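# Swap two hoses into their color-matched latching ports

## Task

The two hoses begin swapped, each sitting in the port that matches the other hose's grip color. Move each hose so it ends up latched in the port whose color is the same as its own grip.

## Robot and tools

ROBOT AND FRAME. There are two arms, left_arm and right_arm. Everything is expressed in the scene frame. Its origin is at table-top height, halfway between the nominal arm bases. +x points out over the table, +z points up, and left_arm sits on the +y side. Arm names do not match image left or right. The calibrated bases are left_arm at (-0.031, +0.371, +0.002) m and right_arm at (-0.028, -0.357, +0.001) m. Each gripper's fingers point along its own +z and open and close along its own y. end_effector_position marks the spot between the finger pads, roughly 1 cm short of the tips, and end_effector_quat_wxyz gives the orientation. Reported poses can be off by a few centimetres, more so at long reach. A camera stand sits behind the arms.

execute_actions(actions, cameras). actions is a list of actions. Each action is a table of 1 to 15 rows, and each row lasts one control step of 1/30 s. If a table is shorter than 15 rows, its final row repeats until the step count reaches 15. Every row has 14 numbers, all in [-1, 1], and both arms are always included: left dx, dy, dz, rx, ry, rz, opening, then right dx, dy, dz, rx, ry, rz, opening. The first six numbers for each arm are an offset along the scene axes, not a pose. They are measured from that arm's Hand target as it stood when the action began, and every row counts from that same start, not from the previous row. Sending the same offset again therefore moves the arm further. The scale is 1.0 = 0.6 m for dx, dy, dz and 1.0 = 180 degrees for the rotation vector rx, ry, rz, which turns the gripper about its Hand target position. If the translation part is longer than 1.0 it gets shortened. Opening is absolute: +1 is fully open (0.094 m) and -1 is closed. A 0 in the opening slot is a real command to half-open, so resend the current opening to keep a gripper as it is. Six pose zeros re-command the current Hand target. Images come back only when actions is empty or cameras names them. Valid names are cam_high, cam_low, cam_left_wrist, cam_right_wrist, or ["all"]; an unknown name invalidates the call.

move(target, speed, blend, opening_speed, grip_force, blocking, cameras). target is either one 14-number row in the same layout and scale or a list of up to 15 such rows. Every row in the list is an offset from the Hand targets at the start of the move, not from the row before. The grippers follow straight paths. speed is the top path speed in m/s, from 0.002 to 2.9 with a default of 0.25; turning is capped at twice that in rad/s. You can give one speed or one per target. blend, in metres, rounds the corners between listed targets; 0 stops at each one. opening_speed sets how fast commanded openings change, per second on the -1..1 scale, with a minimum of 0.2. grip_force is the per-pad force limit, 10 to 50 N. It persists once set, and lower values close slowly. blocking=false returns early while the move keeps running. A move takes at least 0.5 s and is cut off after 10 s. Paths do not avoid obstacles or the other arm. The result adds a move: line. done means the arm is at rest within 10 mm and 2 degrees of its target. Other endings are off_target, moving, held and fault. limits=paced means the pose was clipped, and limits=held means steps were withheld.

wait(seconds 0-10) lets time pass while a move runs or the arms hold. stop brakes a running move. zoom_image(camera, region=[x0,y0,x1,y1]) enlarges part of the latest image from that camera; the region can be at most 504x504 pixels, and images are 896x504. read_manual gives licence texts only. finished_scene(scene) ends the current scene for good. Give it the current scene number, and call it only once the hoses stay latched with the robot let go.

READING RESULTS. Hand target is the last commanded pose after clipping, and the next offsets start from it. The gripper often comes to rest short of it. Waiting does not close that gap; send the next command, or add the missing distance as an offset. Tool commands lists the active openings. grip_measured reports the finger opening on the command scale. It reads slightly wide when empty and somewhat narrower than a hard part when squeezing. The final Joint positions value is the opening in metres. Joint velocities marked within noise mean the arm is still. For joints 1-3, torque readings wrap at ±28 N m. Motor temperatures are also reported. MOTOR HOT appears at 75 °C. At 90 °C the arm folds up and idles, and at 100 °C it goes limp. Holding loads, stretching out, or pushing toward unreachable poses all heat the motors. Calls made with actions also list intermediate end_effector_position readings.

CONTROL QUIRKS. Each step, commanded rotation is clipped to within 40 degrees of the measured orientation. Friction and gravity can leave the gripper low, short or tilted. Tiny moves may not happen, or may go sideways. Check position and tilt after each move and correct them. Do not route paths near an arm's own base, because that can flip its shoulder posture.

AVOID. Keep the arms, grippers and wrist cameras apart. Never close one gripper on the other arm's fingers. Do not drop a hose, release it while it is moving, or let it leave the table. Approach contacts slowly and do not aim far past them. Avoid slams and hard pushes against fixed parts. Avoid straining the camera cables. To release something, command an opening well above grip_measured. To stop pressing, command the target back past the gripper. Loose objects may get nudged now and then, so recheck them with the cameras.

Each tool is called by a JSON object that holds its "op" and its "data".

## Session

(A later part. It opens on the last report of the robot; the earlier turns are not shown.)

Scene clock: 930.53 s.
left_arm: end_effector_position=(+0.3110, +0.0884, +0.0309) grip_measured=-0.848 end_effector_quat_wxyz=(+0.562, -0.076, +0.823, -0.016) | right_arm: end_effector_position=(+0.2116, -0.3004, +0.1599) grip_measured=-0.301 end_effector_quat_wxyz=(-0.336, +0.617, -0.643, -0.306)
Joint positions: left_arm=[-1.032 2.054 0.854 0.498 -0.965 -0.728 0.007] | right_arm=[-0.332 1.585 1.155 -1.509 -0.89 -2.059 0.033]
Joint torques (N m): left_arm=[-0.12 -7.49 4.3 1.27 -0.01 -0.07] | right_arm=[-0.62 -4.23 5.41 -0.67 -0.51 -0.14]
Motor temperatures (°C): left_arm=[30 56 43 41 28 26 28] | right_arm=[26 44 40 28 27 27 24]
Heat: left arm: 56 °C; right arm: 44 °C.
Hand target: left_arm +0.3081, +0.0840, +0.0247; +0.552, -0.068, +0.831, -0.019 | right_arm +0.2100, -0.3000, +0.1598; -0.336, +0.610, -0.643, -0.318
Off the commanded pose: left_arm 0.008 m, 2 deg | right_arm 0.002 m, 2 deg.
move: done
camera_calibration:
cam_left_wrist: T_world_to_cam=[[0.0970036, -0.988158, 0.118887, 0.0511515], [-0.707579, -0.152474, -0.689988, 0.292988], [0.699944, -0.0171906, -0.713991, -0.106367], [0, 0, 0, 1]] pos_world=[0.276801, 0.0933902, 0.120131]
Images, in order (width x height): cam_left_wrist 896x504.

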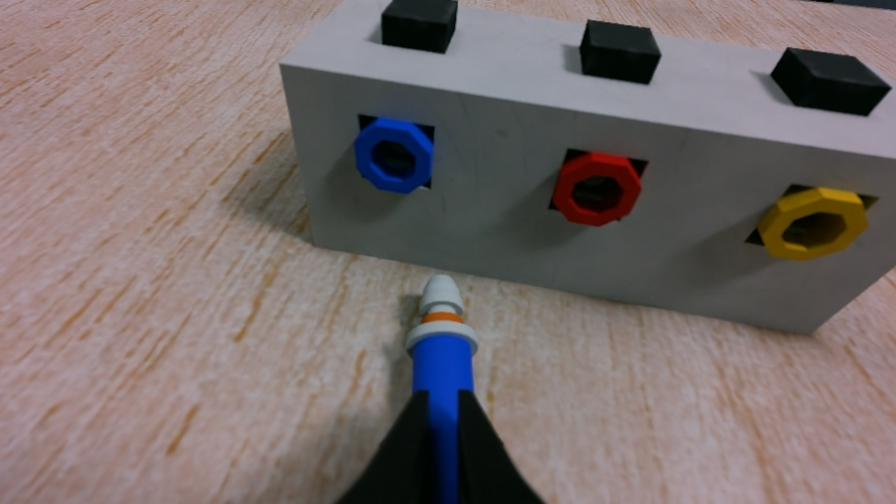

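{"op": "move", "data": {"target": [[-0.005,0,0.015,0,0,0,-0.85,0,0,0,0,0,0,-0.3],[-0.005,0,0.015,0,0,0,-0.25,0,0,0,0,0,0,-0.3],[-0.005,0,-0.010,0,0,0,-0.25,0,0,0,0,0,0,-0.3]], "speed": 0.05, "cameras": ["cam_left_wrist"]}}

Scene clock: 939.23 s.
left_arm: end_effector_position=(+0.3076, +0.0875, +0.0247) grip_measured=-0.252 end_effector_quat_wxyz=(+0.555, -0.069, +0.829, -0.013) | right_arm: end_effector_position=(+0.2116, -0.3004, +0.1599) grip_measured=-0.301 end_effector_quat_wxyz=(-0.336, +0.617, -0.643, -0.306)
Joint positions: left_arm=[-1.038 2.061 0.854 0.479 -0.957 -0.735 0.035] | right_arm=[-0.332 1.585 1.155 -1.509 -0.89 -2.059 0.033]
Joint torques (N m): left_arm=[-0.23 -6.78 3.74 1.56 -0.18 -0.1] | right_arm=[-0.59 -4.23 5.41 -0.67 -0.52 -0.14]
Motor temperatures (°C): left_arm=[29 56 42 41 28 26 28] | right_arm=[26 44 40 27 27 27 24]
Heat: left arm: 56 °C; right arm: 44 °C.
Hand target: left_arm +0.3051, +0.0840, +0.0187; +0.552, -0.068, +0.831, -0.019 | right_arm +0.2100, -0.3000, +0.1598; -0.336, +0.610, -0.643, -0.318
Off the commanded pose: left_arm 0.007 m, 1 deg | right_arm 0.002 m, 2 deg.
move: done
camera_calibration:
cam_left_wrist: T_world_to_cam=[[0.0899136, -0.990445, 0.104572, 0.054124], [-0.720801, -0.13717, -0.679434, 0.288659], [0.687285, -0.0142849, -0.726247, -0.104426], [0, 0, 0, 1]] pos_world=[0.27497, 0.0917103, 0.114625]
Images, in order (width x height): cam_left_wrist 896x504.

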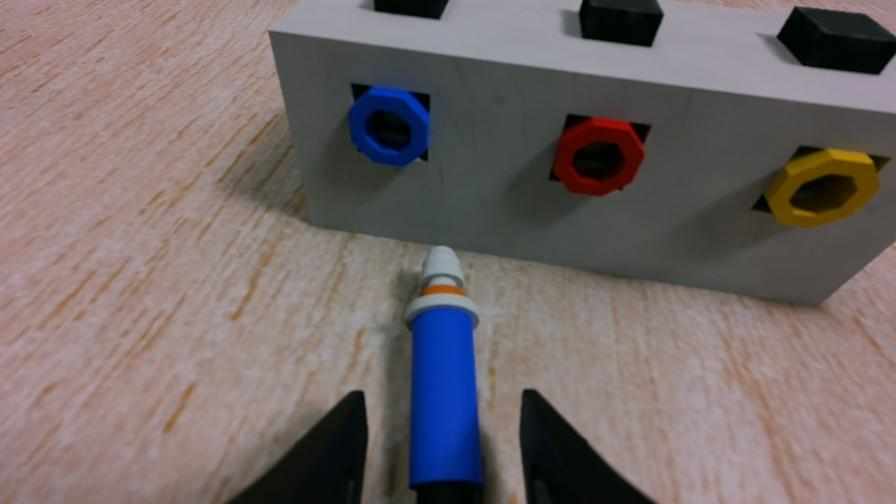

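{"op": "move", "data": {"target": [[-0.003,0,-0.011,0,0,0,-0.25,0,0,0,0,0,0,-0.3]], "speed": 0.05, "cameras": ["cam_left_wrist"]}}

Scene clock: 942.70 s.
left_arm: end_effector_position=(+0.3078, +0.0855, +0.0260) grip_measured=-0.252 end_effector_quat_wxyz=(+0.563, -0.075, +0.823, -0.017) | right_arm: end_effector_position=(+0.2116, -0.3004, +0.1599) grip_measured=-0.301 end_effector_quat_wxyz=(-0.336, +0.617, -0.643, -0.306)
Joint positions: left_arm=[-1.043 2.072 0.854 0.512 -0.972 -0.735 0.035] | right_arm=[-0.332 1.585 1.155 -1.509 -0.89 -2.059 0.033]
Joint torques (N m): left_arm=[-0.14 -6.12 3.22 1.46 -0.03 -0.14] | right_arm=[-0.61 -4.25 5.39 -0.67 -0.52 -0.14]
Motor temperatures (°C): left_arm=[29 56 42 41 28 26 28] | right_arm=[26 43 40 27 27 27 24]
Heat: left arm: 56 °C; right arm: 43 °C.
Hand target: left_arm +0.3033, +0.0840, +0.0121; +0.552, -0.068, +0.831, -0.019 | right_arm +0.2100, -0.3000, +0.1598; -0.336, +0.610, -0.643, -0.318
Off the commanded pose: left_arm 0.015 m, 2 deg | right_arm 0.002 m, 2 deg.
move: off_target (left_arm)
camera_calibration:
cam_left_wrist: T_world_to_cam=[[0.0933605, -0.988409, 0.119717, 0.0503164], [-0.706427, -0.150493, -0.691602, 0.286484], [0.701602, -0.0200027, -0.712289, -0.107929], [0, 0, 0, 1]] pos_world=[0.273405, 0.0906881, 0.115232]
Images, in order (width x height): cam_left_wrist 896x504.

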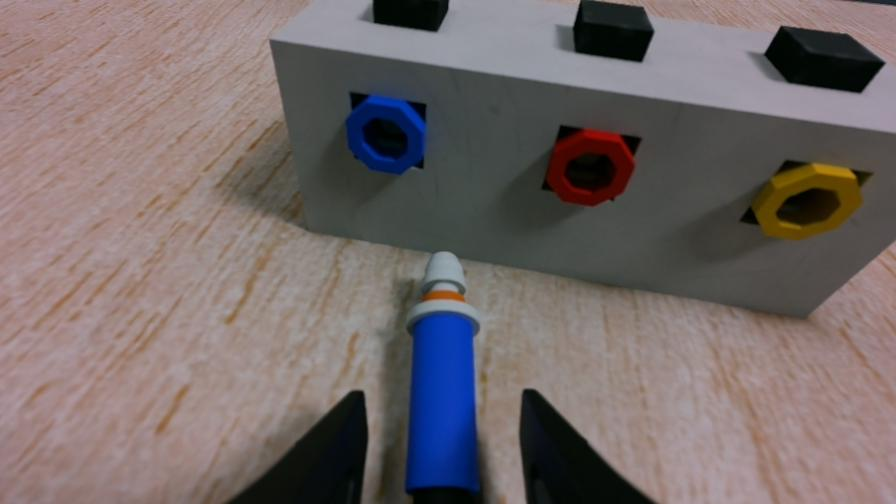

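{"op": "move", "data": {"target": [[0.0,0,0.022,0.003,0.039,0,-0.25,0,0,0,0,0,0,-0.3]], "speed": 0.05, "cameras": ["cam_left_wrist"]}}

Scene clock: 955.03 s.
left_arm: end_effector_position=(+0.3011, +0.0885, +0.0163) grip_measured=-0.252 end_effector_quat_wxyz=(+0.508, -0.059, +0.860, +0.004) | right_arm: end_effector_position=(+0.2116, -0.3004, +0.1599) grip_measured=-0.301 end_effector_quat_wxyz=(-0.336, +0.617, -0.643, -0.306)
Joint positions: left_arm=[-1.034 2.03 0.911 0.235 -0.893 -0.82 0.035] | right_arm=[-0.332 1.585 1.155 -1.509 -0.89 -2.059 0.033]
Joint torques (N m): left_arm=[1.1 -10.43 5.22 1.03 0.02 -0.15] | right_arm=[-0.64 -4.22 5.41 -0.67 -0.52 -0.13]
Motor temperatures (°C): left_arm=[29 55 41 40 28 26 28] | right_arm=[26 43 40 27 27 27 24]
Heat: left arm: 55 °C; right arm: 43 °C.
Hand target: left_arm +0.3032, +0.0839, +0.0253; +0.500, -0.066, +0.863, -0.011 | right_arm +0.2100, -0.3000, +0.1598; -0.336, +0.610, -0.643, -0.318
Off the commanded pose: left_arm 0.010 m, 2 deg | right_arm 0.002 m, 2 deg.
move: done
camera_calibration:
cam_left_wrist: T_world_to_cam=[[0.0956972, -0.993589, 0.0601967, 0.0558041], [-0.795054, -0.112683, -0.59598, 0.297177], [0.598942, 0.009174, -0.80074, -0.0803612], [0, 0, 0, 1]] pos_world=[0.279063, 0.0896703, 0.109404]
Images, in order (width x height): cam_left_wrist 896x504.

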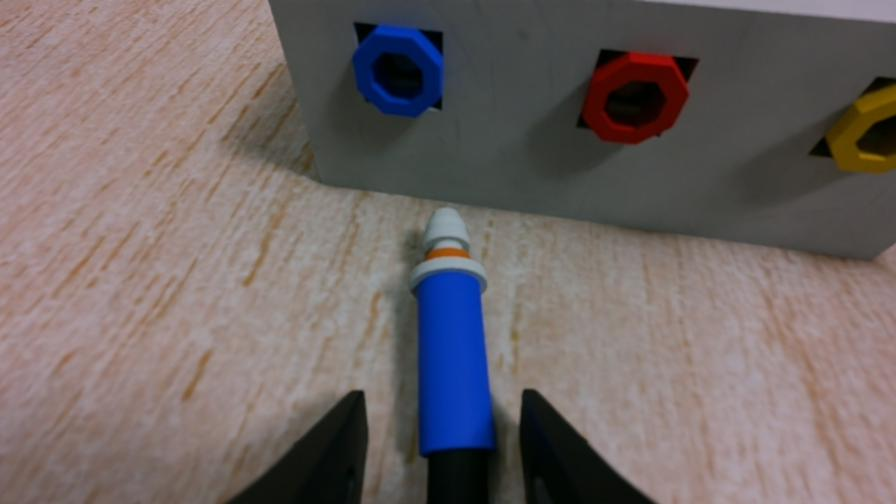

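{"op": "move", "data": {"target": [[0.014,-0.004,0.0,0,0,0,-0.25,0,0,0,0,0,0,-0.3]], "speed": 0.05, "cameras": ["cam_left_wrist"]}}

Scene clock: 962.40 s.
left_arm: end_effector_position=(+0.3061, +0.0889, +0.0169) grip_measured=-0.252 end_effector_quat_wxyz=(+0.501, -0.062, +0.863, +0.004) | right_arm: end_effector_position=(+0.2116, -0.3004, +0.1599) grip_measured=-0.301 end_effector_quat_wxyz=(-0.336, +0.617, -0.643, -0.306)
Joint positions: left_arm=[-1.018 2.03 0.929 0.212 -0.875 -0.82 0.035] | right_arm=[-0.332 1.585 1.155 -1.509 -0.89 -2.059 0.033]
Joint torques (N m): left_arm=[1.22 -9.13 6 1.27 -0.07 0.04] | right_arm=[-0.62 -4.25 5.41 -0.67 -0.51 -0.14]
Motor temperatures (°C): left_arm=[29 58 41 40 28 26 28] | right_arm=[26 43 40 27 27 27 24]
Heat: left arm: 58 °C; right arm: 43 °C.
Hand target: left_arm +0.3118, +0.0816, +0.0253; +0.501, -0.066, +0.863, -0.011 | right_arm +0.2100, -0.3000, +0.1598; -0.336, +0.610, -0.643, -0.318
Off the commanded pose: left_arm 0.012 m, 2 deg | right_arm 0.002 m, 2 deg.
move: off_target (left_arm)
camera_calibration:
cam_left_wrist: T_world_to_cam=[[0.100867, -0.99293, 0.0625792, 0.0540245], [-0.802797, -0.118383, -0.584381, 0.304364], [0.587658, 0.00870666, -0.809063, -0.0792035], [0, 0, 0, 1]] pos_world=[0.285438, 0.0903637, 0.110403]
Images, in order (width x height): cam_left_wrist 896x504.

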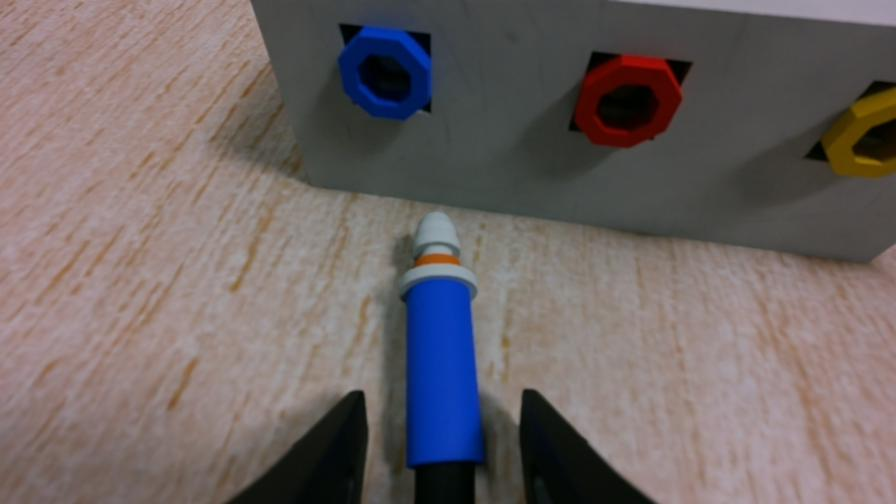

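{"op": "move", "data": {"target": [[0.007,-0.0005,0.0,0,0,0,-0.25,0,0,0,0,0,0,-0.3],[0.007,-0.0005,0.0,0,0,0,-0.85,0,0,0,0,0,0,-0.3]], "speed": 0.05, "cameras": ["cam_left_wrist"]}}

Scene clock: 967.47 s.
left_arm: end_effector_position=(+0.3093, +0.0874, +0.0173) grip_measured=-0.672 end_effector_quat_wxyz=(+0.497, -0.062, +0.865, -0.001) | right_arm: end_effector_position=(+0.2116, -0.3004, +0.1599) grip_measured=-0.301 end_effector_quat_wxyz=(-0.336, +0.617, -0.643, -0.306)
Joint positions: left_arm=[-1.009 2.03 0.938 0.21 -0.858 -0.816 0.015] | right_arm=[-0.332 1.585 1.155 -1.509 -0.89 -2.059 0.033]
Joint torques (N m): left_arm=[1.25 -8.59 6.08 1.34 -0.19 0.1] | right_arm=[-0.61 -4.25 5.41 -0.67 -0.51 -0.14]
Motor temperatures (°C): left_arm=[29 59 41 39 28 26 28] | right_arm=[26 43 40 27 27 27 24]
Heat: left arm: 59 °C; right arm: 43 °C.
Hand target: left_arm +0.3159, +0.0812, +0.0253; +0.500, -0.066, +0.863, -0.011 | right_arm +0.2100, -0.3000, +0.1598; -0.336, +0.610, -0.643, -0.318
Off the commanded pose: left_arm 0.012 m, 1 deg | right_arm 0.002 m, 2 deg.
move: off_target (left_arm); target 2's new opening was sent with left_arm's hand 0.012 m and 1 deg from that target
camera_calibration:
cam_left_wrist: T_world_to_cam=[[0.0971518, -0.992734, 0.0710045, 0.0532014], [-0.808225, -0.120325, -0.57645, 0.30866], [0.580805, -0.00138447, -0.814042, -0.0776935], [0, 0, 0, 1]] pos_world=[0.289423, 0.0898468, 0.110903]
Images, in order (width x height): cam_left_wrist 896x504.

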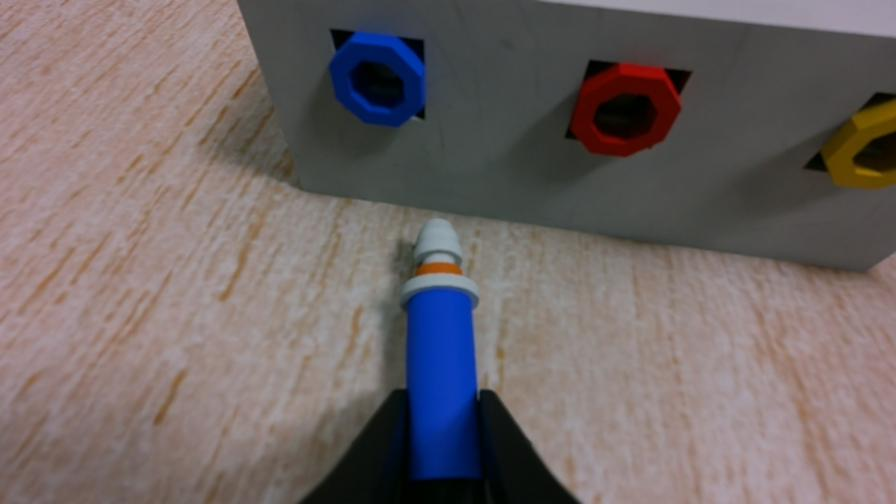

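{"op": "move", "data": {"target": [[-0.0515,0.01,0.07,0.0008,0.0111,-0.0394,-0.85,0,0,0,0,0,0,-0.3],[-0.05,0.05,0.14,0.0008,0.0111,-0.0394,-0.85,0,0,0,0,0,0,-0.3],[-0.0207,0.0563,0.0778,0.0008,0.0111,-0.0394,-0.85,0,0,0,0,0,0,-0.3]], "speed": 0.08, "blend": [0.01,0.0,0], "cameras": ["cam_left_wrist"]}}

{"op": "zoom_image", "data": {"camera": "cam_left_wrist", "region": [340, 120, 560, 340]}}

Scene clock: 981.07 s.
left_arm: end_effector_position=(+0.3003, +0.1155, +0.0707) grip_measured=-0.673 end_effector_quat_wxyz=(+0.479, -0.012, +0.877, -0.035) | right_arm: end_effector_position=(+0.2116, -0.3004, +0.1599) grip_measured=-0.301 end_effector_quat_wxyz=(-0.336, +0.617, -0.643, -0.306)
Joint positions: left_arm=[-0.941 1.724 0.798 0.146 -0.7 -0.653 0.015] | right_arm=[-0.332 1.585 1.155 -1.509 -0.89 -2.059 0.033]
Joint torques (N m): left_arm=[1.18 -6.39 4.49 1.75 -0.16 0.12] | right_arm=[-0.61 -4.26 5.41 -0.67 -0.52 -0.14]
Motor temperatures (°C): left_arm=[29 60 41 39 28 26 29] | right_arm=[26 43 40 27 27 27 24]
Heat: left arm: 60 °C; right arm: 43 °C.
Hand target: left_arm +0.3034, +0.1150, +0.0719; +0.484, -0.012, +0.874, -0.040 | right_arm +0.2100, -0.3000, +0.1598; -0.336, +0.610, -0.643, -0.318
Off the commanded pose: left_arm 0.004 m, 1 deg | right_arm 0.002 m, 2 deg.
move: done
camera_calibration:
cam_left_wrist: T_world_to_cam=[[-0.022322, -0.996489, 0.0806906, 0.113848], [-0.838884, -0.0252366, -0.543725, 0.331423], [0.543853, -0.0798271, -0.835375, -0.00731602], [0, 0, 0, 1]] pos_world=[0.284545, 0.121229, 0.164905]
Images, in order (width x height): cam_left_wrist 896x504.

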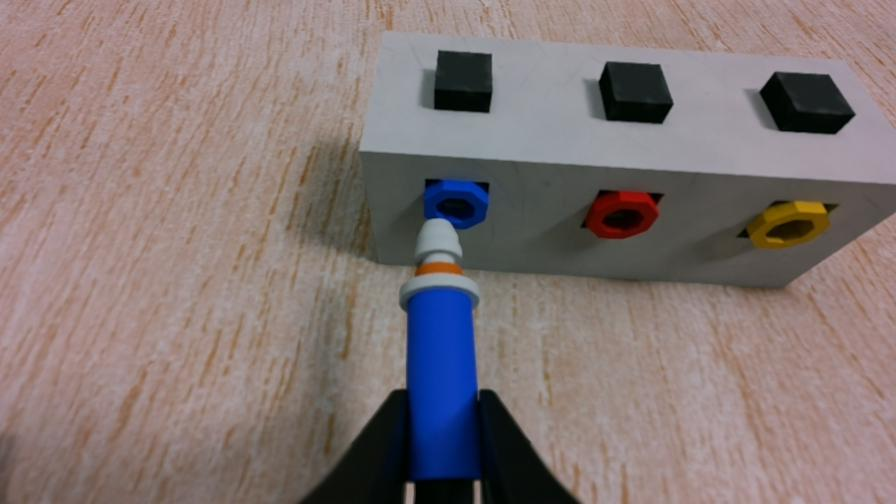

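Scaled by 2.291.

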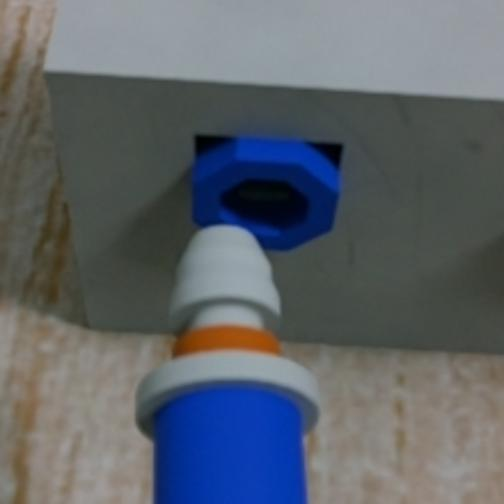

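{"op": "move", "data": {"target": [[0.0167,-0.0025,-0.021,0,0,-0.02,-0.85,0,0,0,0,0,0,-0.3]], "speed": 0.05, "cameras": ["cam_left_wrist"]}}

{"op": "zoom_image", "data": {"camera": "cam_left_wrist", "region": [360, 160, 540, 320]}}

Scene clock: 999.13 s.
left_arm: end_effector_position=(+0.3108, +0.1136, +0.0591) grip_measured=-0.673 end_effector_quat_wxyz=(+0.478, +0.014, +0.877, -0.051) | right_arm: end_effector_position=(+0.2116, -0.3004, +0.1599) grip_measured=-0.301 end_effector_quat_wxyz=(-0.336, +0.617, -0.643, -0.306)
Joint positions: left_arm=[-0.897 1.762 0.766 0.273 -0.622 -0.565 0.015] | right_arm=[-0.332 1.585 1.155 -1.509 -0.89 -2.059 0.033]
Joint torques (N m): left_arm=[1.17 -6.34 4.22 1.85 -0.12 0.13] | right_arm=[-0.59 -4.22 5.41 -0.67 -0.52 -0.14]
Motor temperatures (°C): left_arm=[29 56 40 39 28 26 29] | right_arm=[26 42 40 27 27 27 24]
Heat: left arm: 56 °C; right arm: 42 °C.
Hand target: left_arm +0.3136, +0.1136, +0.0594; +0.482, +0.015, +0.874, -0.055 | right_arm +0.2100, -0.3000, +0.1598; -0.336, +0.610, -0.643, -0.318
Off the commanded pose: left_arm 0.003 m, 1 deg | right_arm 0.002 m, 2 deg.
move: done
camera_calibration:
cam_left_wrist: T_world_to_cam=[[-0.083264, -0.992969, 0.0841433, 0.131478], [-0.838682, 0.0242213, -0.544083, 0.32827], [0.53822, -0.115872, -0.834801, -0.0170561], [0, 0, 0, 1]] pos_world=[0.295442, 0.120626, 0.153305]
Images, in order (width x height): cam_left_wrist 896x504.

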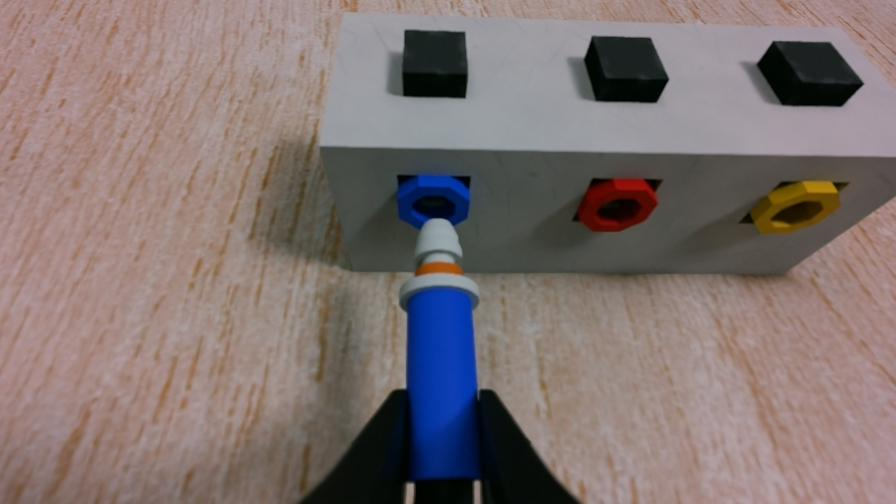

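Scaled by 2.800.

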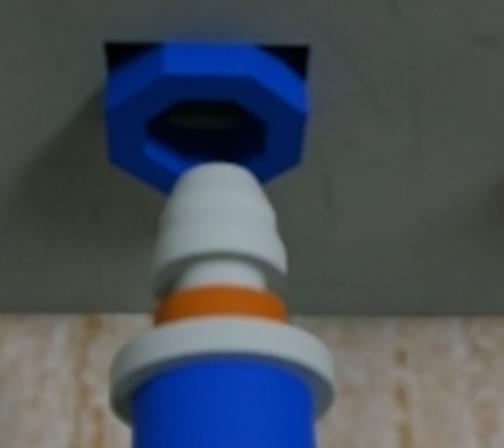

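{"op": "move", "data": {"target": [[0.0167,0.001,-0.003,0,0,0,-0.85,0,0,0,0,0,0,-0.3]], "speed": 0.05, "cameras": ["cam_left_wrist"]}}

{"op": "zoom_image", "data": {"camera": "cam_left_wrist", "region": [360, 160, 540, 320]}}

Scene clock: 1009.33 s.
left_arm: end_effector_position=(+0.3166, +0.1187, +0.0509) grip_measured=-0.673 end_effector_quat_wxyz=(+0.473, +0.018, +0.880, -0.045) | right_arm: end_effector_position=(+0.2116, -0.3004, +0.1599) grip_measured=-0.301 end_effector_quat_wxyz=(-0.336, +0.617, -0.643, -0.306)
Joint positions: left_arm=[-0.872 1.786 0.766 0.29 -0.603 -0.544 0.015] | right_arm=[-0.332 1.585 1.155 -1.509 -0.89 -2.059 0.033]
Joint torques (N m): left_arm=[1.2 -6.45 5.55 1.84 -0.11 0.12] | right_arm=[-0.61 -4.25 5.41 -0.67 -0.52 -0.14]
Motor temperatures (°C): left_arm=[29 55 40 40 28 26 29] | right_arm=[26 42 40 27 27 27 24]
Heat: left arm: 55 °C; right arm: 42 °C.
Hand target: left_arm +0.3235, +0.1141, +0.0575; +0.482, +0.015, +0.874, -0.055 | right_arm +0.2100, -0.3000, +0.1598; -0.336, +0.610, -0.643, -0.318
Off the commanded pose: left_arm 0.011 m, 2 deg | right_arm 0.002 m, 2 deg.
move: off_target (left_arm)
camera_calibration:
cam_left_wrist: T_world_to_cam=[[-0.0826798, -0.994034, 0.071135, 0.138171], [-0.845426, 0.0321679, -0.533123, 0.329195], [0.527654, -0.104218, -0.843042, -0.0240409], [0, 0, 0, 1]] pos_world=[0.302419, 0.124251, 0.145405]
Images, in order (width x height): cam_left_wrist 896x504.

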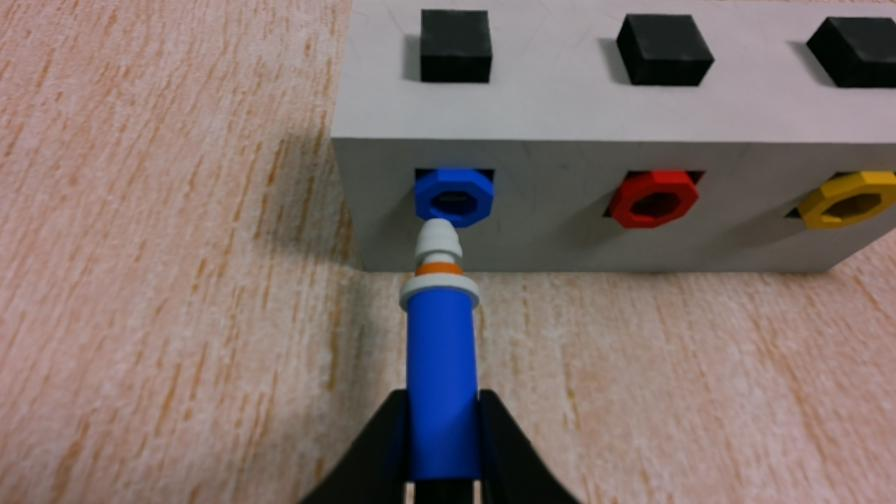

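Scaled by 2.800.

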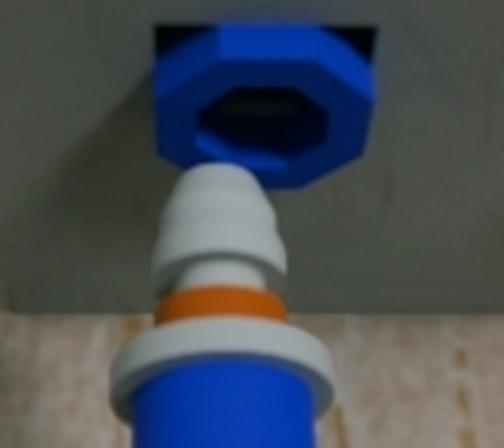

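{"op": "move", "data": {"target": [[-0.031,0.0033,0.1,0,0,0,-0.85,0,0,0,0,0,0,-0.3],[-0.0025,0.0,0.006,0,0,0,-0.85,0,0,0,0,0,0,-0.3]], "speed": 0.07, "cameras": ["cam_left_wrist"]}}

{"op": "zoom_image", "data": {"camera": "cam_left_wrist", "region": [360, 160, 540, 320]}}

Scene clock: 1021.83 s.
left_arm: end_effector_position=(+0.3186, +0.1144, +0.0594) grip_measured=-0.673 end_effector_quat_wxyz=(+0.477, +0.016, +0.877, -0.050) | right_arm: end_effector_position=(+0.2116, -0.3004, +0.1599) grip_measured=-0.301 end_effector_quat_wxyz=(-0.336, +0.617, -0.643, -0.306)
Joint positions: left_arm=[-0.876 1.775 0.785 0.272 -0.605 -0.547 0.015] | right_arm=[-0.332 1.585 1.155 -1.509 -0.89 -2.059 0.033]
Joint torques (N m): left_arm=[1.25 -6.64 4.37 1.85 -0.11 0.13] | right_arm=[-0.62 -4.22 5.41 -0.67 -0.51 -0.14]
Heat: left arm: 54 °C; right arm: 42 °C.
Hand target: left_arm +0.3221, +0.1141, +0.0612; +0.482, +0.015, +0.874, -0.055 | right_arm +0.2100, -0.3000, +0.1598; -0.336, +0.610, -0.643, -0.318
Off the commanded pose: left_arm 0.004 m, 1 deg | right_arm 0.002 m, 2 deg.
move: done
camera_calibration:
cam_left_wrist: T_world_to_cam=[[-0.0842158, -0.993138, 0.0811454, 0.133291], [-0.840401, 0.0270373, -0.54129, 0.335018], [0.535382, -0.11378, -0.836911, -0.0200992], [0, 0, 0, 1]] pos_world=[0.303536, 0.121032, 0.153705]
Images, in order (width x height): cam_left_wrist 896x504.

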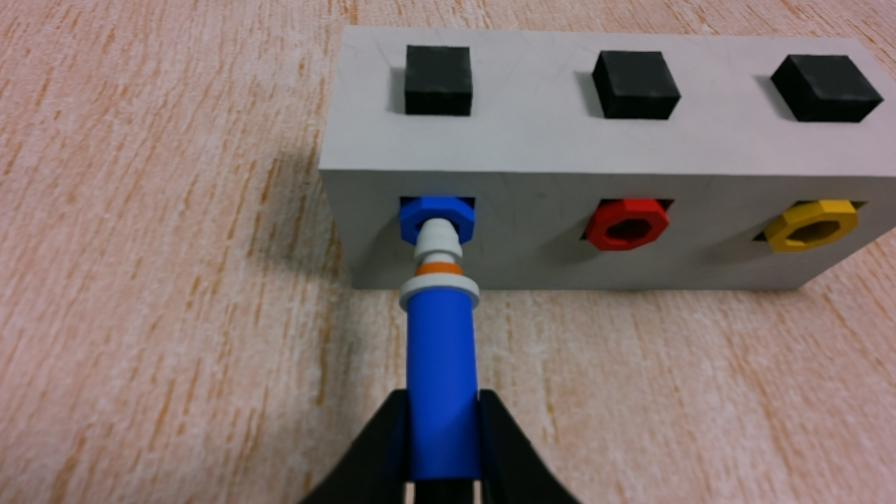

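Scaled by 2.800.

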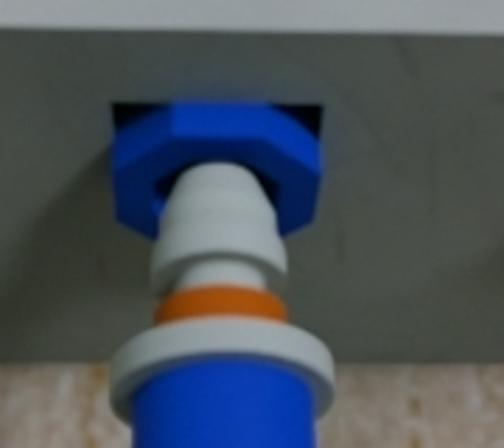

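{"op": "move", "data": {"target": [[0.025,-0.002,0.012,0,0,0,-0.85,0,0,0,0,0,0,-0.3]], "speed": 0.05, "cameras": ["cam_left_wrist"]}}

{"op": "zoom_image", "data": {"camera": "cam_left_wrist", "region": [360, 160, 540, 320]}}

Scene clock: 1041.23 s.
left_arm: end_effector_position=(+0.3215, +0.1194, +0.0527) grip_measured=-0.673 end_effector_quat_wxyz=(+0.463, +0.027, +0.885, -0.042) | right_arm: end_effector_position=(+0.2116, -0.3004, +0.1599) grip_measured=-0.301 end_effector_quat_wxyz=(-0.336, +0.617, -0.643, -0.306)
Joint positions: left_arm=[-0.852 1.782 0.792 0.249 -0.573 -0.523 0.015] | right_arm=[-0.332 1.585 1.155 -1.509 -0.89 -2.059 0.033]
Joint torques (N m): left_arm=[1.99 -6.53 7.6 1.84 -0.21 0.11] | right_arm=[-0.61 -4.23 5.41 -0.67 -0.52 -0.14]
Heat: left arm: 53 °C; right arm: 42 °C.
Hand target: left_arm +0.3370, +0.1129, +0.0683; +0.482, +0.015, +0.874, -0.055 | right_arm +0.2100, -0.3000, +0.1598; -0.336, +0.610, -0.643, -0.318
Off the commanded pose: left_arm 0.023 m, 3 deg | right_arm 0.002 m, 2 deg.
move: off_target (left_arm)
camera_calibration:
cam_left_wrist: T_world_to_cam=[[-0.0952093, -0.993681, 0.0594393, 0.143882], [-0.855722, 0.0511911, -0.514898, 0.334349], [0.508601, -0.0998865, -0.855189, -0.0188222], [0, 0, 0, 1]] pos_world=[0.309381, 0.123977, 0.147507]
Images, in order (width x height): cam_left_wrist 896x504.

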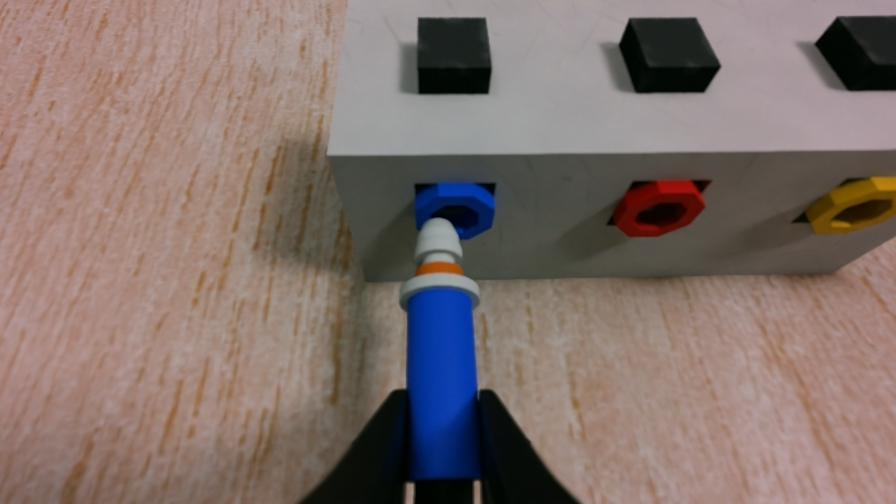

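Scaled by 2.800.

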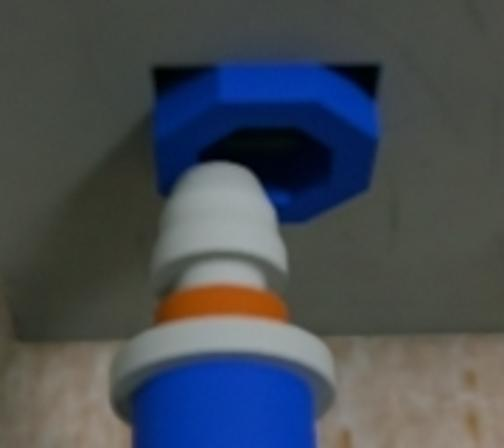

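{"op": "move", "data": {"target": [[-0.01,-0.05,0.015,0,0,0,-0.85,0,0,0,0,0,0,-0.3]], "speed": 0.05, "cameras": ["cam_left_wrist"]}}

{"op": "zoom_image", "data": {"camera": "cam_left_wrist", "region": [360, 160, 540, 320]}}

Scene clock: 1054.33 s.
left_arm: end_effector_position=(+0.3238, +0.0910, +0.0650) grip_measured=-0.673 end_effector_quat_wxyz=(+0.467, +0.029, +0.882, -0.045) | right_arm: end_effector_position=(+0.2116, -0.3004, +0.1599) grip_measured=-0.301 end_effector_quat_wxyz=(-0.336, +0.617, -0.643, -0.306)
Joint positions: left_arm=[-0.903 1.822 0.903 0.169 -0.61 -0.554 0.015] | right_arm=[-0.332 1.585 1.155 -1.509 -0.89 -2.059 0.033]
Joint torques (N m): left_arm=[0.01 -7.02 7.43 1.65 -0.4 -0.1] | right_arm=[-0.61 -4.23 5.41 -0.67 -0.51 -0.14]
Heat: left arm: 54 °C; right arm: 41 °C.
Hand target: left_arm +0.3310, +0.0830, +0.0774; +0.482, +0.015, +0.874, -0.055 | right_arm +0.2100, -0.3000, +0.1598; -0.336, +0.610, -0.643, -0.318
Off the commanded pose: left_arm 0.016 m, 3 deg | right_arm 0.002 m, 2 deg.
move: off_target (left_arm)
camera_calibration:
cam_left_wrist: T_world_to_cam=[[-0.101921, -0.992874, 0.0617459, 0.117089], [-0.849979, 0.0546667, -0.523973, 0.342386], [0.516864, -0.105886, -0.849494, -0.014792], [0, 0, 0, 1]] pos_world=[0.3106, 0.0959717, 0.159605]
Images, in order (width x height): cam_left_wrist 896x504.

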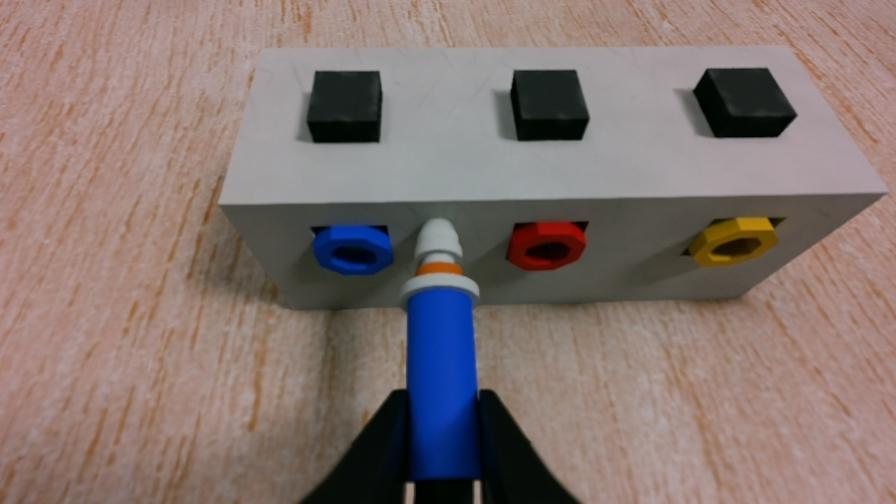

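Scaled by 2.800.

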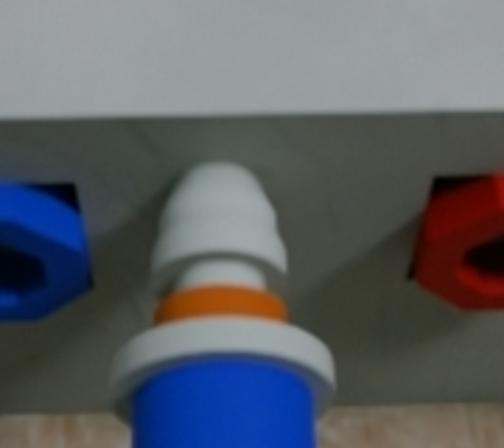

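{"op": "move", "data": {"target": [[-0.06,0.01,-0.01,0,0,0,-0.85,0,0,0,0,0,0,-0.3],[-0.125,0.045,-0.037,0,0,0,-0.85,0,0,0,0,0,0,-0.3],[-0.02,0.055,-0.016,0,0,0,-0.85,0,0,0,0,0,0,-0.3]], "speed": 0.06, "blend": [0.01,0.0,0], "cameras": ["cam_left_wrist"]}}

{"op": "zoom_image", "data": {"camera": "cam_left_wrist", "region": [360, 160, 540, 320]}}

Scene clock: 1067.20 s.
left_arm: end_effector_position=(+0.3087, +0.1254, +0.0556) grip_measured=-0.673 end_effector_quat_wxyz=(+0.468, +0.020, +0.882, -0.039) | right_arm: end_effector_position=(+0.2116, -0.3004, +0.1599) grip_measured=-0.301 end_effector_quat_wxyz=(-0.336, +0.617, -0.643, -0.306)
Joint positions: left_arm=[-0.878 1.738 0.745 0.245 -0.609 -0.55 0.015] | right_arm=[-0.332 1.585 1.155 -1.509 -0.89 -2.059 0.033]
Joint velocities: left_arm=[0.007 0.012 -0.012 0.11 -0.154 -0.051 0] | right_arm=[within noise]
Joint torques (N m): left_arm=[1.07 -6.12 7.01 1.81 -0.1 0.14] | right_arm=[-0.62 -4.23 5.41 -0.68 -0.52 -0.14]
Motor temperatures (°C): left_arm=[29 56 42 40 28 26 30] | right_arm=[26 41 40 27 27 27 24]
Heat: left arm: 56 °C; right arm: 41 °C.
Hand target: left_arm +0.3190, +0.1159, +0.0677; +0.482, +0.015, +0.874, -0.055 | right_arm +0.2100, -0.3000, +0.1598; -0.336, +0.610, -0.643, -0.318
Off the commanded pose: left_arm 0.019 m, 3 deg | right_arm 0.002 m, 2 deg.
move: off_target (left_arm)
camera_calibration:
cam_left_wrist: T_world_to_cam=[[-0.0807027, -0.99494, 0.0598503, 0.14406], [-0.850412, 0.0374113, -0.524786, 0.325233], [0.519891, -0.093249, -0.849128, -0.0138382], [0, 0, 0, 1]] pos_world=[0.295402, 0.129873, 0.150305]
Images, in order (width x height): cam_left_wrist 896x504.

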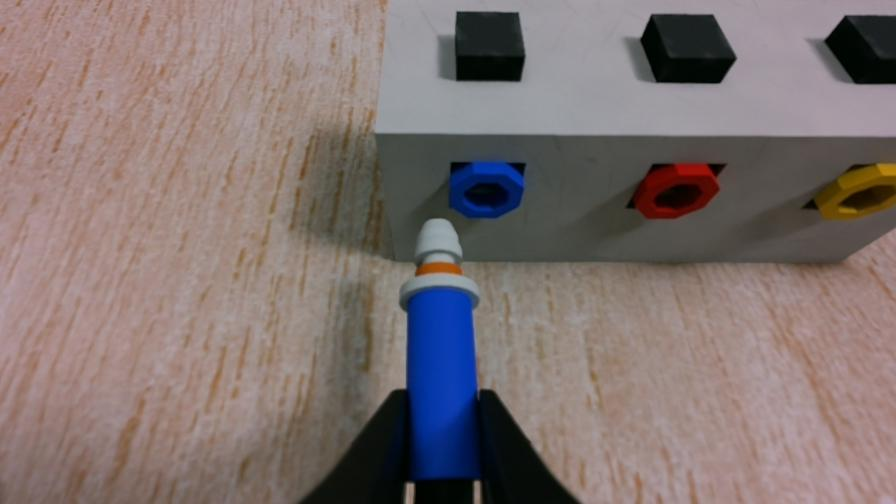

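Scaled by 2.800.

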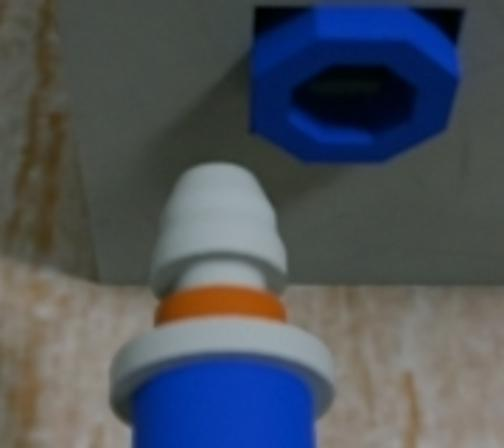

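{"op": "move", "data": {"target": [[-0.095,-0.043,-0.0195,0,0,0,-0.85,0,0,0,0,0,0,-0.3],[0.005,-0.0173,0.0047,0,0,0,-0.85,0,0,0,0,0,0,-0.3]], "speed": 0.06, "cameras": ["cam_left_wrist"]}}

{"op": "zoom_image", "data": {"camera": "cam_left_wrist", "region": [360, 160, 540, 320]}}

Scene clock: 1077.87 s.
left_arm: end_effector_position=(+0.3120, +0.1153, +0.0585) grip_measured=-0.673 end_effector_quat_wxyz=(+0.469, +0.020, +0.882, -0.039) | right_arm: end_effector_position=(+0.2116, -0.3004, +0.1599) grip_measured=-0.301 end_effector_quat_wxyz=(-0.336, +0.617, -0.643, -0.306)
Joint positions: left_arm=[-0.892 1.763 0.792 0.216 -0.619 -0.561 0.015] | right_arm=[-0.332 1.585 1.155 -1.509 -0.89 -2.059 0.033]
Joint torques (N m): left_arm=[1.03 -6.37 7.08 1.8 -0.12 0.14] | right_arm=[-0.61 -4.25 5.41 -0.68 -0.52 -0.14]
Motor temperatures (°C): left_arm=[29 55 43 40 28 26 30] | right_arm=[26 41 40 27 27 27 24]
Heat: left arm: 55 °C; right arm: 41 °C.
Hand target: left_arm +0.3221, +0.1056, +0.0706; +0.482, +0.015, +0.874, -0.055 | right_arm +0.2100, -0.3000, +0.1598; -0.336, +0.610, -0.643, -0.318
Off the commanded pose: left_arm 0.019 m, 3 deg | right_arm 0.002 m, 2 deg.
move: off_target (left_arm)
camera_calibration:
cam_left_wrist: T_world_to_cam=[[-0.0800632, -0.995026, 0.0592798, 0.13391], [-0.850169, 0.0371182, -0.525199, 0.329832], [0.520386, -0.092447, -0.848912, -0.0143527], [0, 0, 0, 1]] pos_world=[0.298603, 0.119674, 0.153105]
Images, in order (width x height): cam_left_wrist 896x504.

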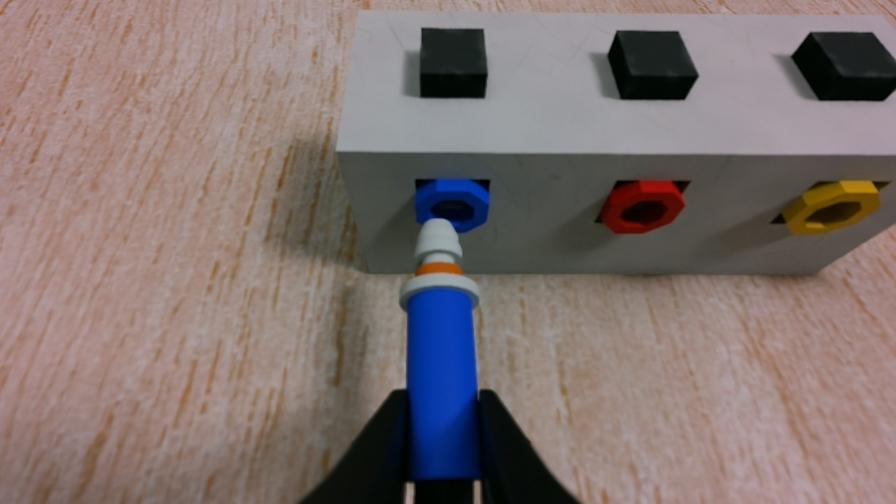

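Scaled by 2.800.

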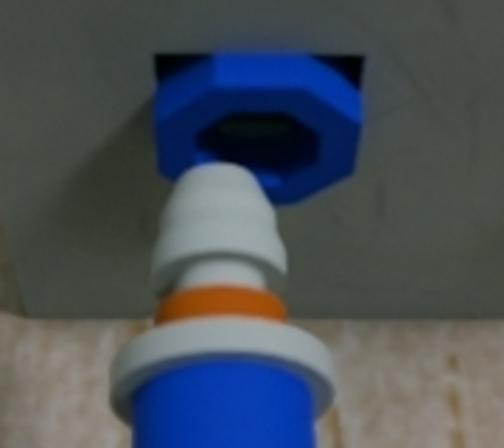

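{"op": "move", "data": {"target": [[-0.1,-0.035,-0.024,0,0,-0.0083,-0.85,0,0,0,0,0,0,-0.3],[0.003,-0.005,0.0,0,0,-0.0083,-0.85,0,0,0,0,0,0,-0.3]], "speed": 0.06, "cameras": ["cam_left_wrist"]}}

{"op": "zoom_image", "data": {"camera": "cam_left_wrist", "region": [360, 160, 540, 320]}}

Scene clock: 1089.37 s.
left_arm: end_effector_position=(+0.3140, +0.1119, +0.0597) grip_measured=-0.673 end_effector_quat_wxyz=(+0.469, +0.030, +0.882, -0.047) | right_arm: end_effector_position=(+0.2116, -0.3004, +0.1599) grip_measured=-0.301 end_effector_quat_wxyz=(-0.336, +0.617, -0.643, -0.306)
Joint positions: left_arm=[-0.884 1.763 0.792 0.235 -0.594 -0.535 0.015] | right_arm=[-0.332 1.585 1.155 -1.509 -0.89 -2.059 0.033]
Joint torques (N m): left_arm=[1.02 -6.15 7.06 1.83 -0.11 0.13] | right_arm=[-0.61 -4.25 5.42 -0.67 -0.52 -0.14]
Heat: left arm: 54 °C; right arm: 41 °C.
Hand target: left_arm +0.3238, +0.1026, +0.0706; +0.482, +0.026, +0.874, -0.061 | right_arm +0.2100, -0.3000, +0.1598; -0.336, +0.610, -0.643, -0.318
Off the commanded pose: left_arm 0.017 m, 2 deg | right_arm 0.002 m, 2 deg.
move: off_target (left_arm)
camera_calibration:
cam_left_wrist: T_world_to_cam=[[-0.105959, -0.99236, 0.0631959, 0.138275], [-0.848303, 0.0570531, -0.526428, 0.329555], [0.518801, -0.109389, -0.847868, -0.0123174], [0, 0, 0, 1]] pos_world=[0.300605, 0.117069, 0.154305]
Images, in order (width x height): cam_left_wrist 896x504.

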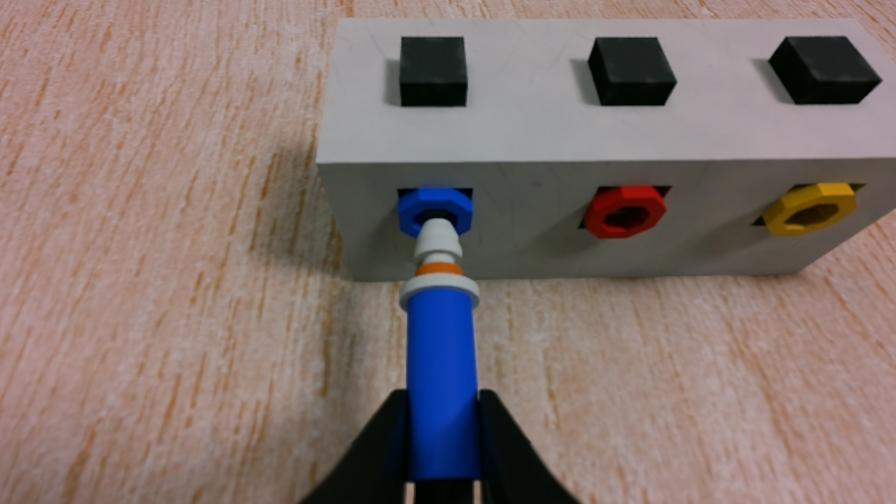

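Scaled by 2.800.

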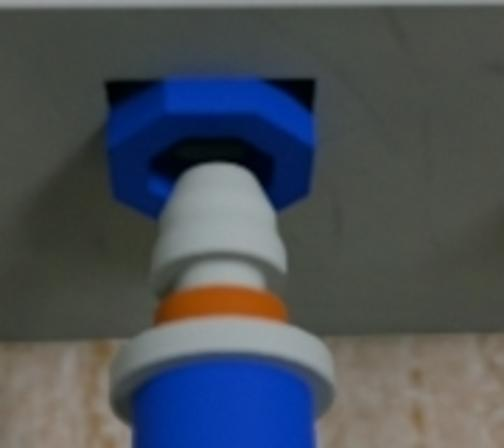

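{"op": "move", "data": {"target": [[0.025,-0.0018,0.001,0,0,0,-0.85,0,0,0,0,0,0,-0.3]], "speed": 0.05, "cameras": ["cam_left_wrist"]}}

{"op": "zoom_image", "data": {"camera": "cam_left_wrist", "region": [360, 160, 540, 320]}}

Scene clock: 1094.37 s.
left_arm: end_effector_position=(+0.3211, +0.1089, +0.0531) grip_measured=-0.673 end_effector_quat_wxyz=(+0.458, +0.041, +0.887, -0.046) | right_arm: end_effector_position=(+0.2116, -0.3004, +0.1599) grip_measured=-0.301 end_effector_quat_wxyz=(-0.336, +0.617, -0.643, -0.306)
Joint positions: left_arm=[-0.864 1.797 0.822 0.228 -0.56 -0.511 0.015] | right_arm=[-0.332 1.585 1.155 -1.509 -0.89 -2.059 0.033]
Joint torques (N m): left_arm=[2.14 -6.69 7.83 1.93 -0.21 0.13] | right_arm=[-0.61 -4.22 5.42 -0.67 -0.52 -0.14]
Heat: left arm: 53 °C; right arm: 41 °C.
Hand target: left_arm +0.3389, +0.1015, +0.0712; +0.482, +0.026, +0.874, -0.061 | right_arm +0.2100, -0.3000, +0.1598; -0.336, +0.610, -0.643, -0.318
Off the commanded pose: left_arm 0.026 m, 4 deg | right_arm 0.002 m, 2 deg.
move: off_target (left_arm)
camera_calibration:
cam_left_wrist: T_world_to_cam=[[-0.123476, -0.990919, 0.0532234, 0.142351], [-0.858422, 0.0797497, -0.506707, 0.33198], [0.497861, -0.108254, -0.860474, -0.0146808], [0, 0, 0, 1]] pos_world=[0.309865, 0.112994, 0.148008]
Images, in order (width x height): cam_left_wrist 896x504.

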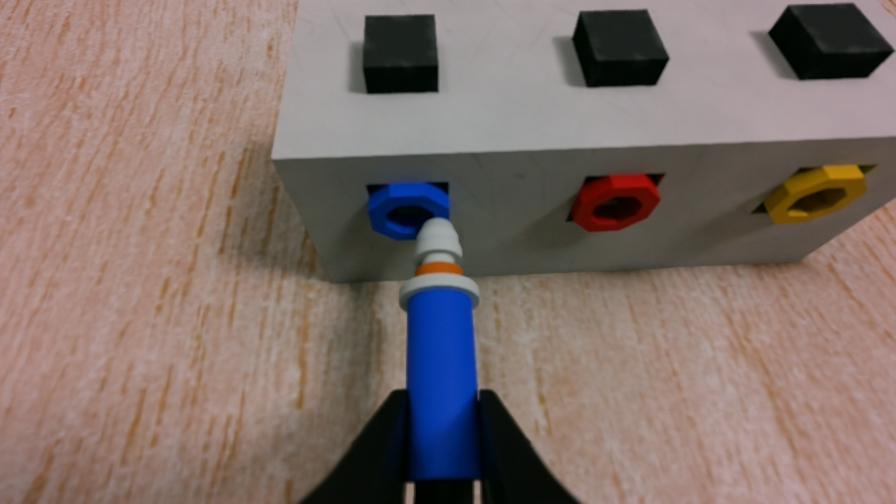

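Scaled by 2.800.

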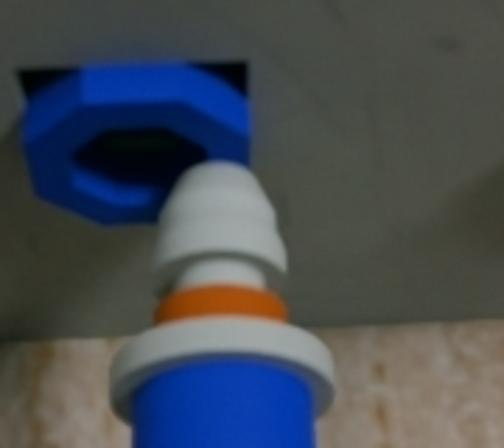

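{"op": "move", "data": {"target": [[-0.014,0.010,0.016,0,0,0.004,-0.85,0,0,0,0,0,0,-0.3]], "speed": 0.05, "cameras": ["cam_left_wrist"]}}

{"op": "zoom_image", "data": {"camera": "cam_left_wrist", "region": [360, 160, 540, 320]}}

Scene clock: 1098.30 s.
left_arm: end_effector_position=(+0.3207, +0.1110, +0.0539) grip_measured=-0.673 end_effector_quat_wxyz=(+0.458, +0.040, +0.887, -0.042) | right_arm: end_effector_position=(+0.2116, -0.3004, +0.1599) grip_measured=-0.301 end_effector_quat_wxyz=(-0.336, +0.617, -0.643, -0.306)
Joint positions: left_arm=[-0.864 1.791 0.822 0.216 -0.566 -0.511 0.015] | right_arm=[-0.332 1.585 1.155 -1.509 -0.89 -2.059 0.033]
Joint torques (N m): left_arm=[1.16 -10.18 6.6 1.64 -0.34 -0.04] | right_arm=[-0.61 -4.23 5.39 -0.68 -0.52 -0.14]
Heat: left arm: 53 °C; right arm: 41 °C.
Hand target: left_arm +0.3305, +0.1075, +0.0809; +0.482, +0.021, +0.874, -0.058 | right_arm +0.2100, -0.3000, +0.1598; -0.336, +0.610, -0.643, -0.318
Off the commanded pose: left_arm 0.029 m, 4 deg | right_arm 0.002 m, 2 deg.
move: off_target (left_arm)
camera_calibration:
cam_left_wrist: T_world_to_cam=[[-0.118575, -0.991863, 0.0463404, 0.143281], [-0.859118, 0.0790828, -0.50563, 0.332196], [0.497851, -0.0997672, -0.861505, -0.0144178], [0, 0, 0, 1]] pos_world=[0.309564, 0.114406, 0.148908]
Images, in order (width x height): cam_left_wrist 896x504.

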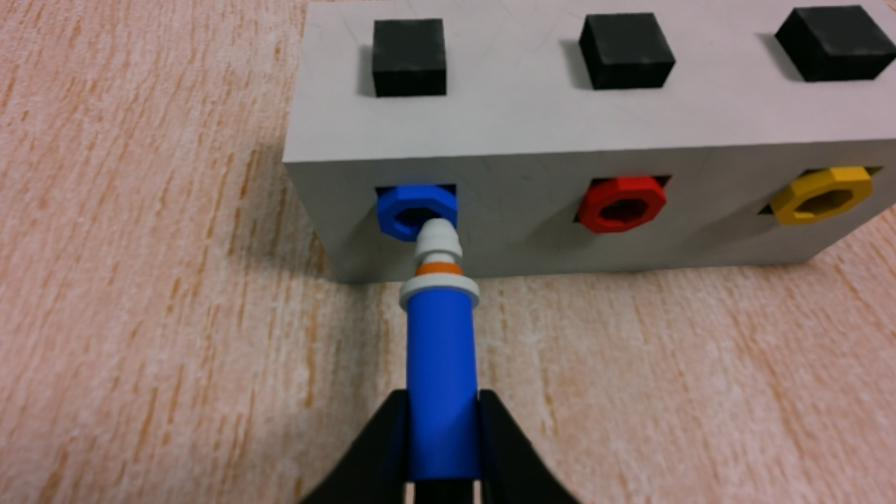

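Scaled by 2.800.

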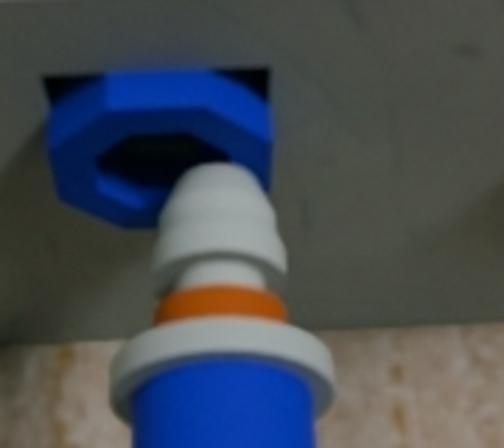

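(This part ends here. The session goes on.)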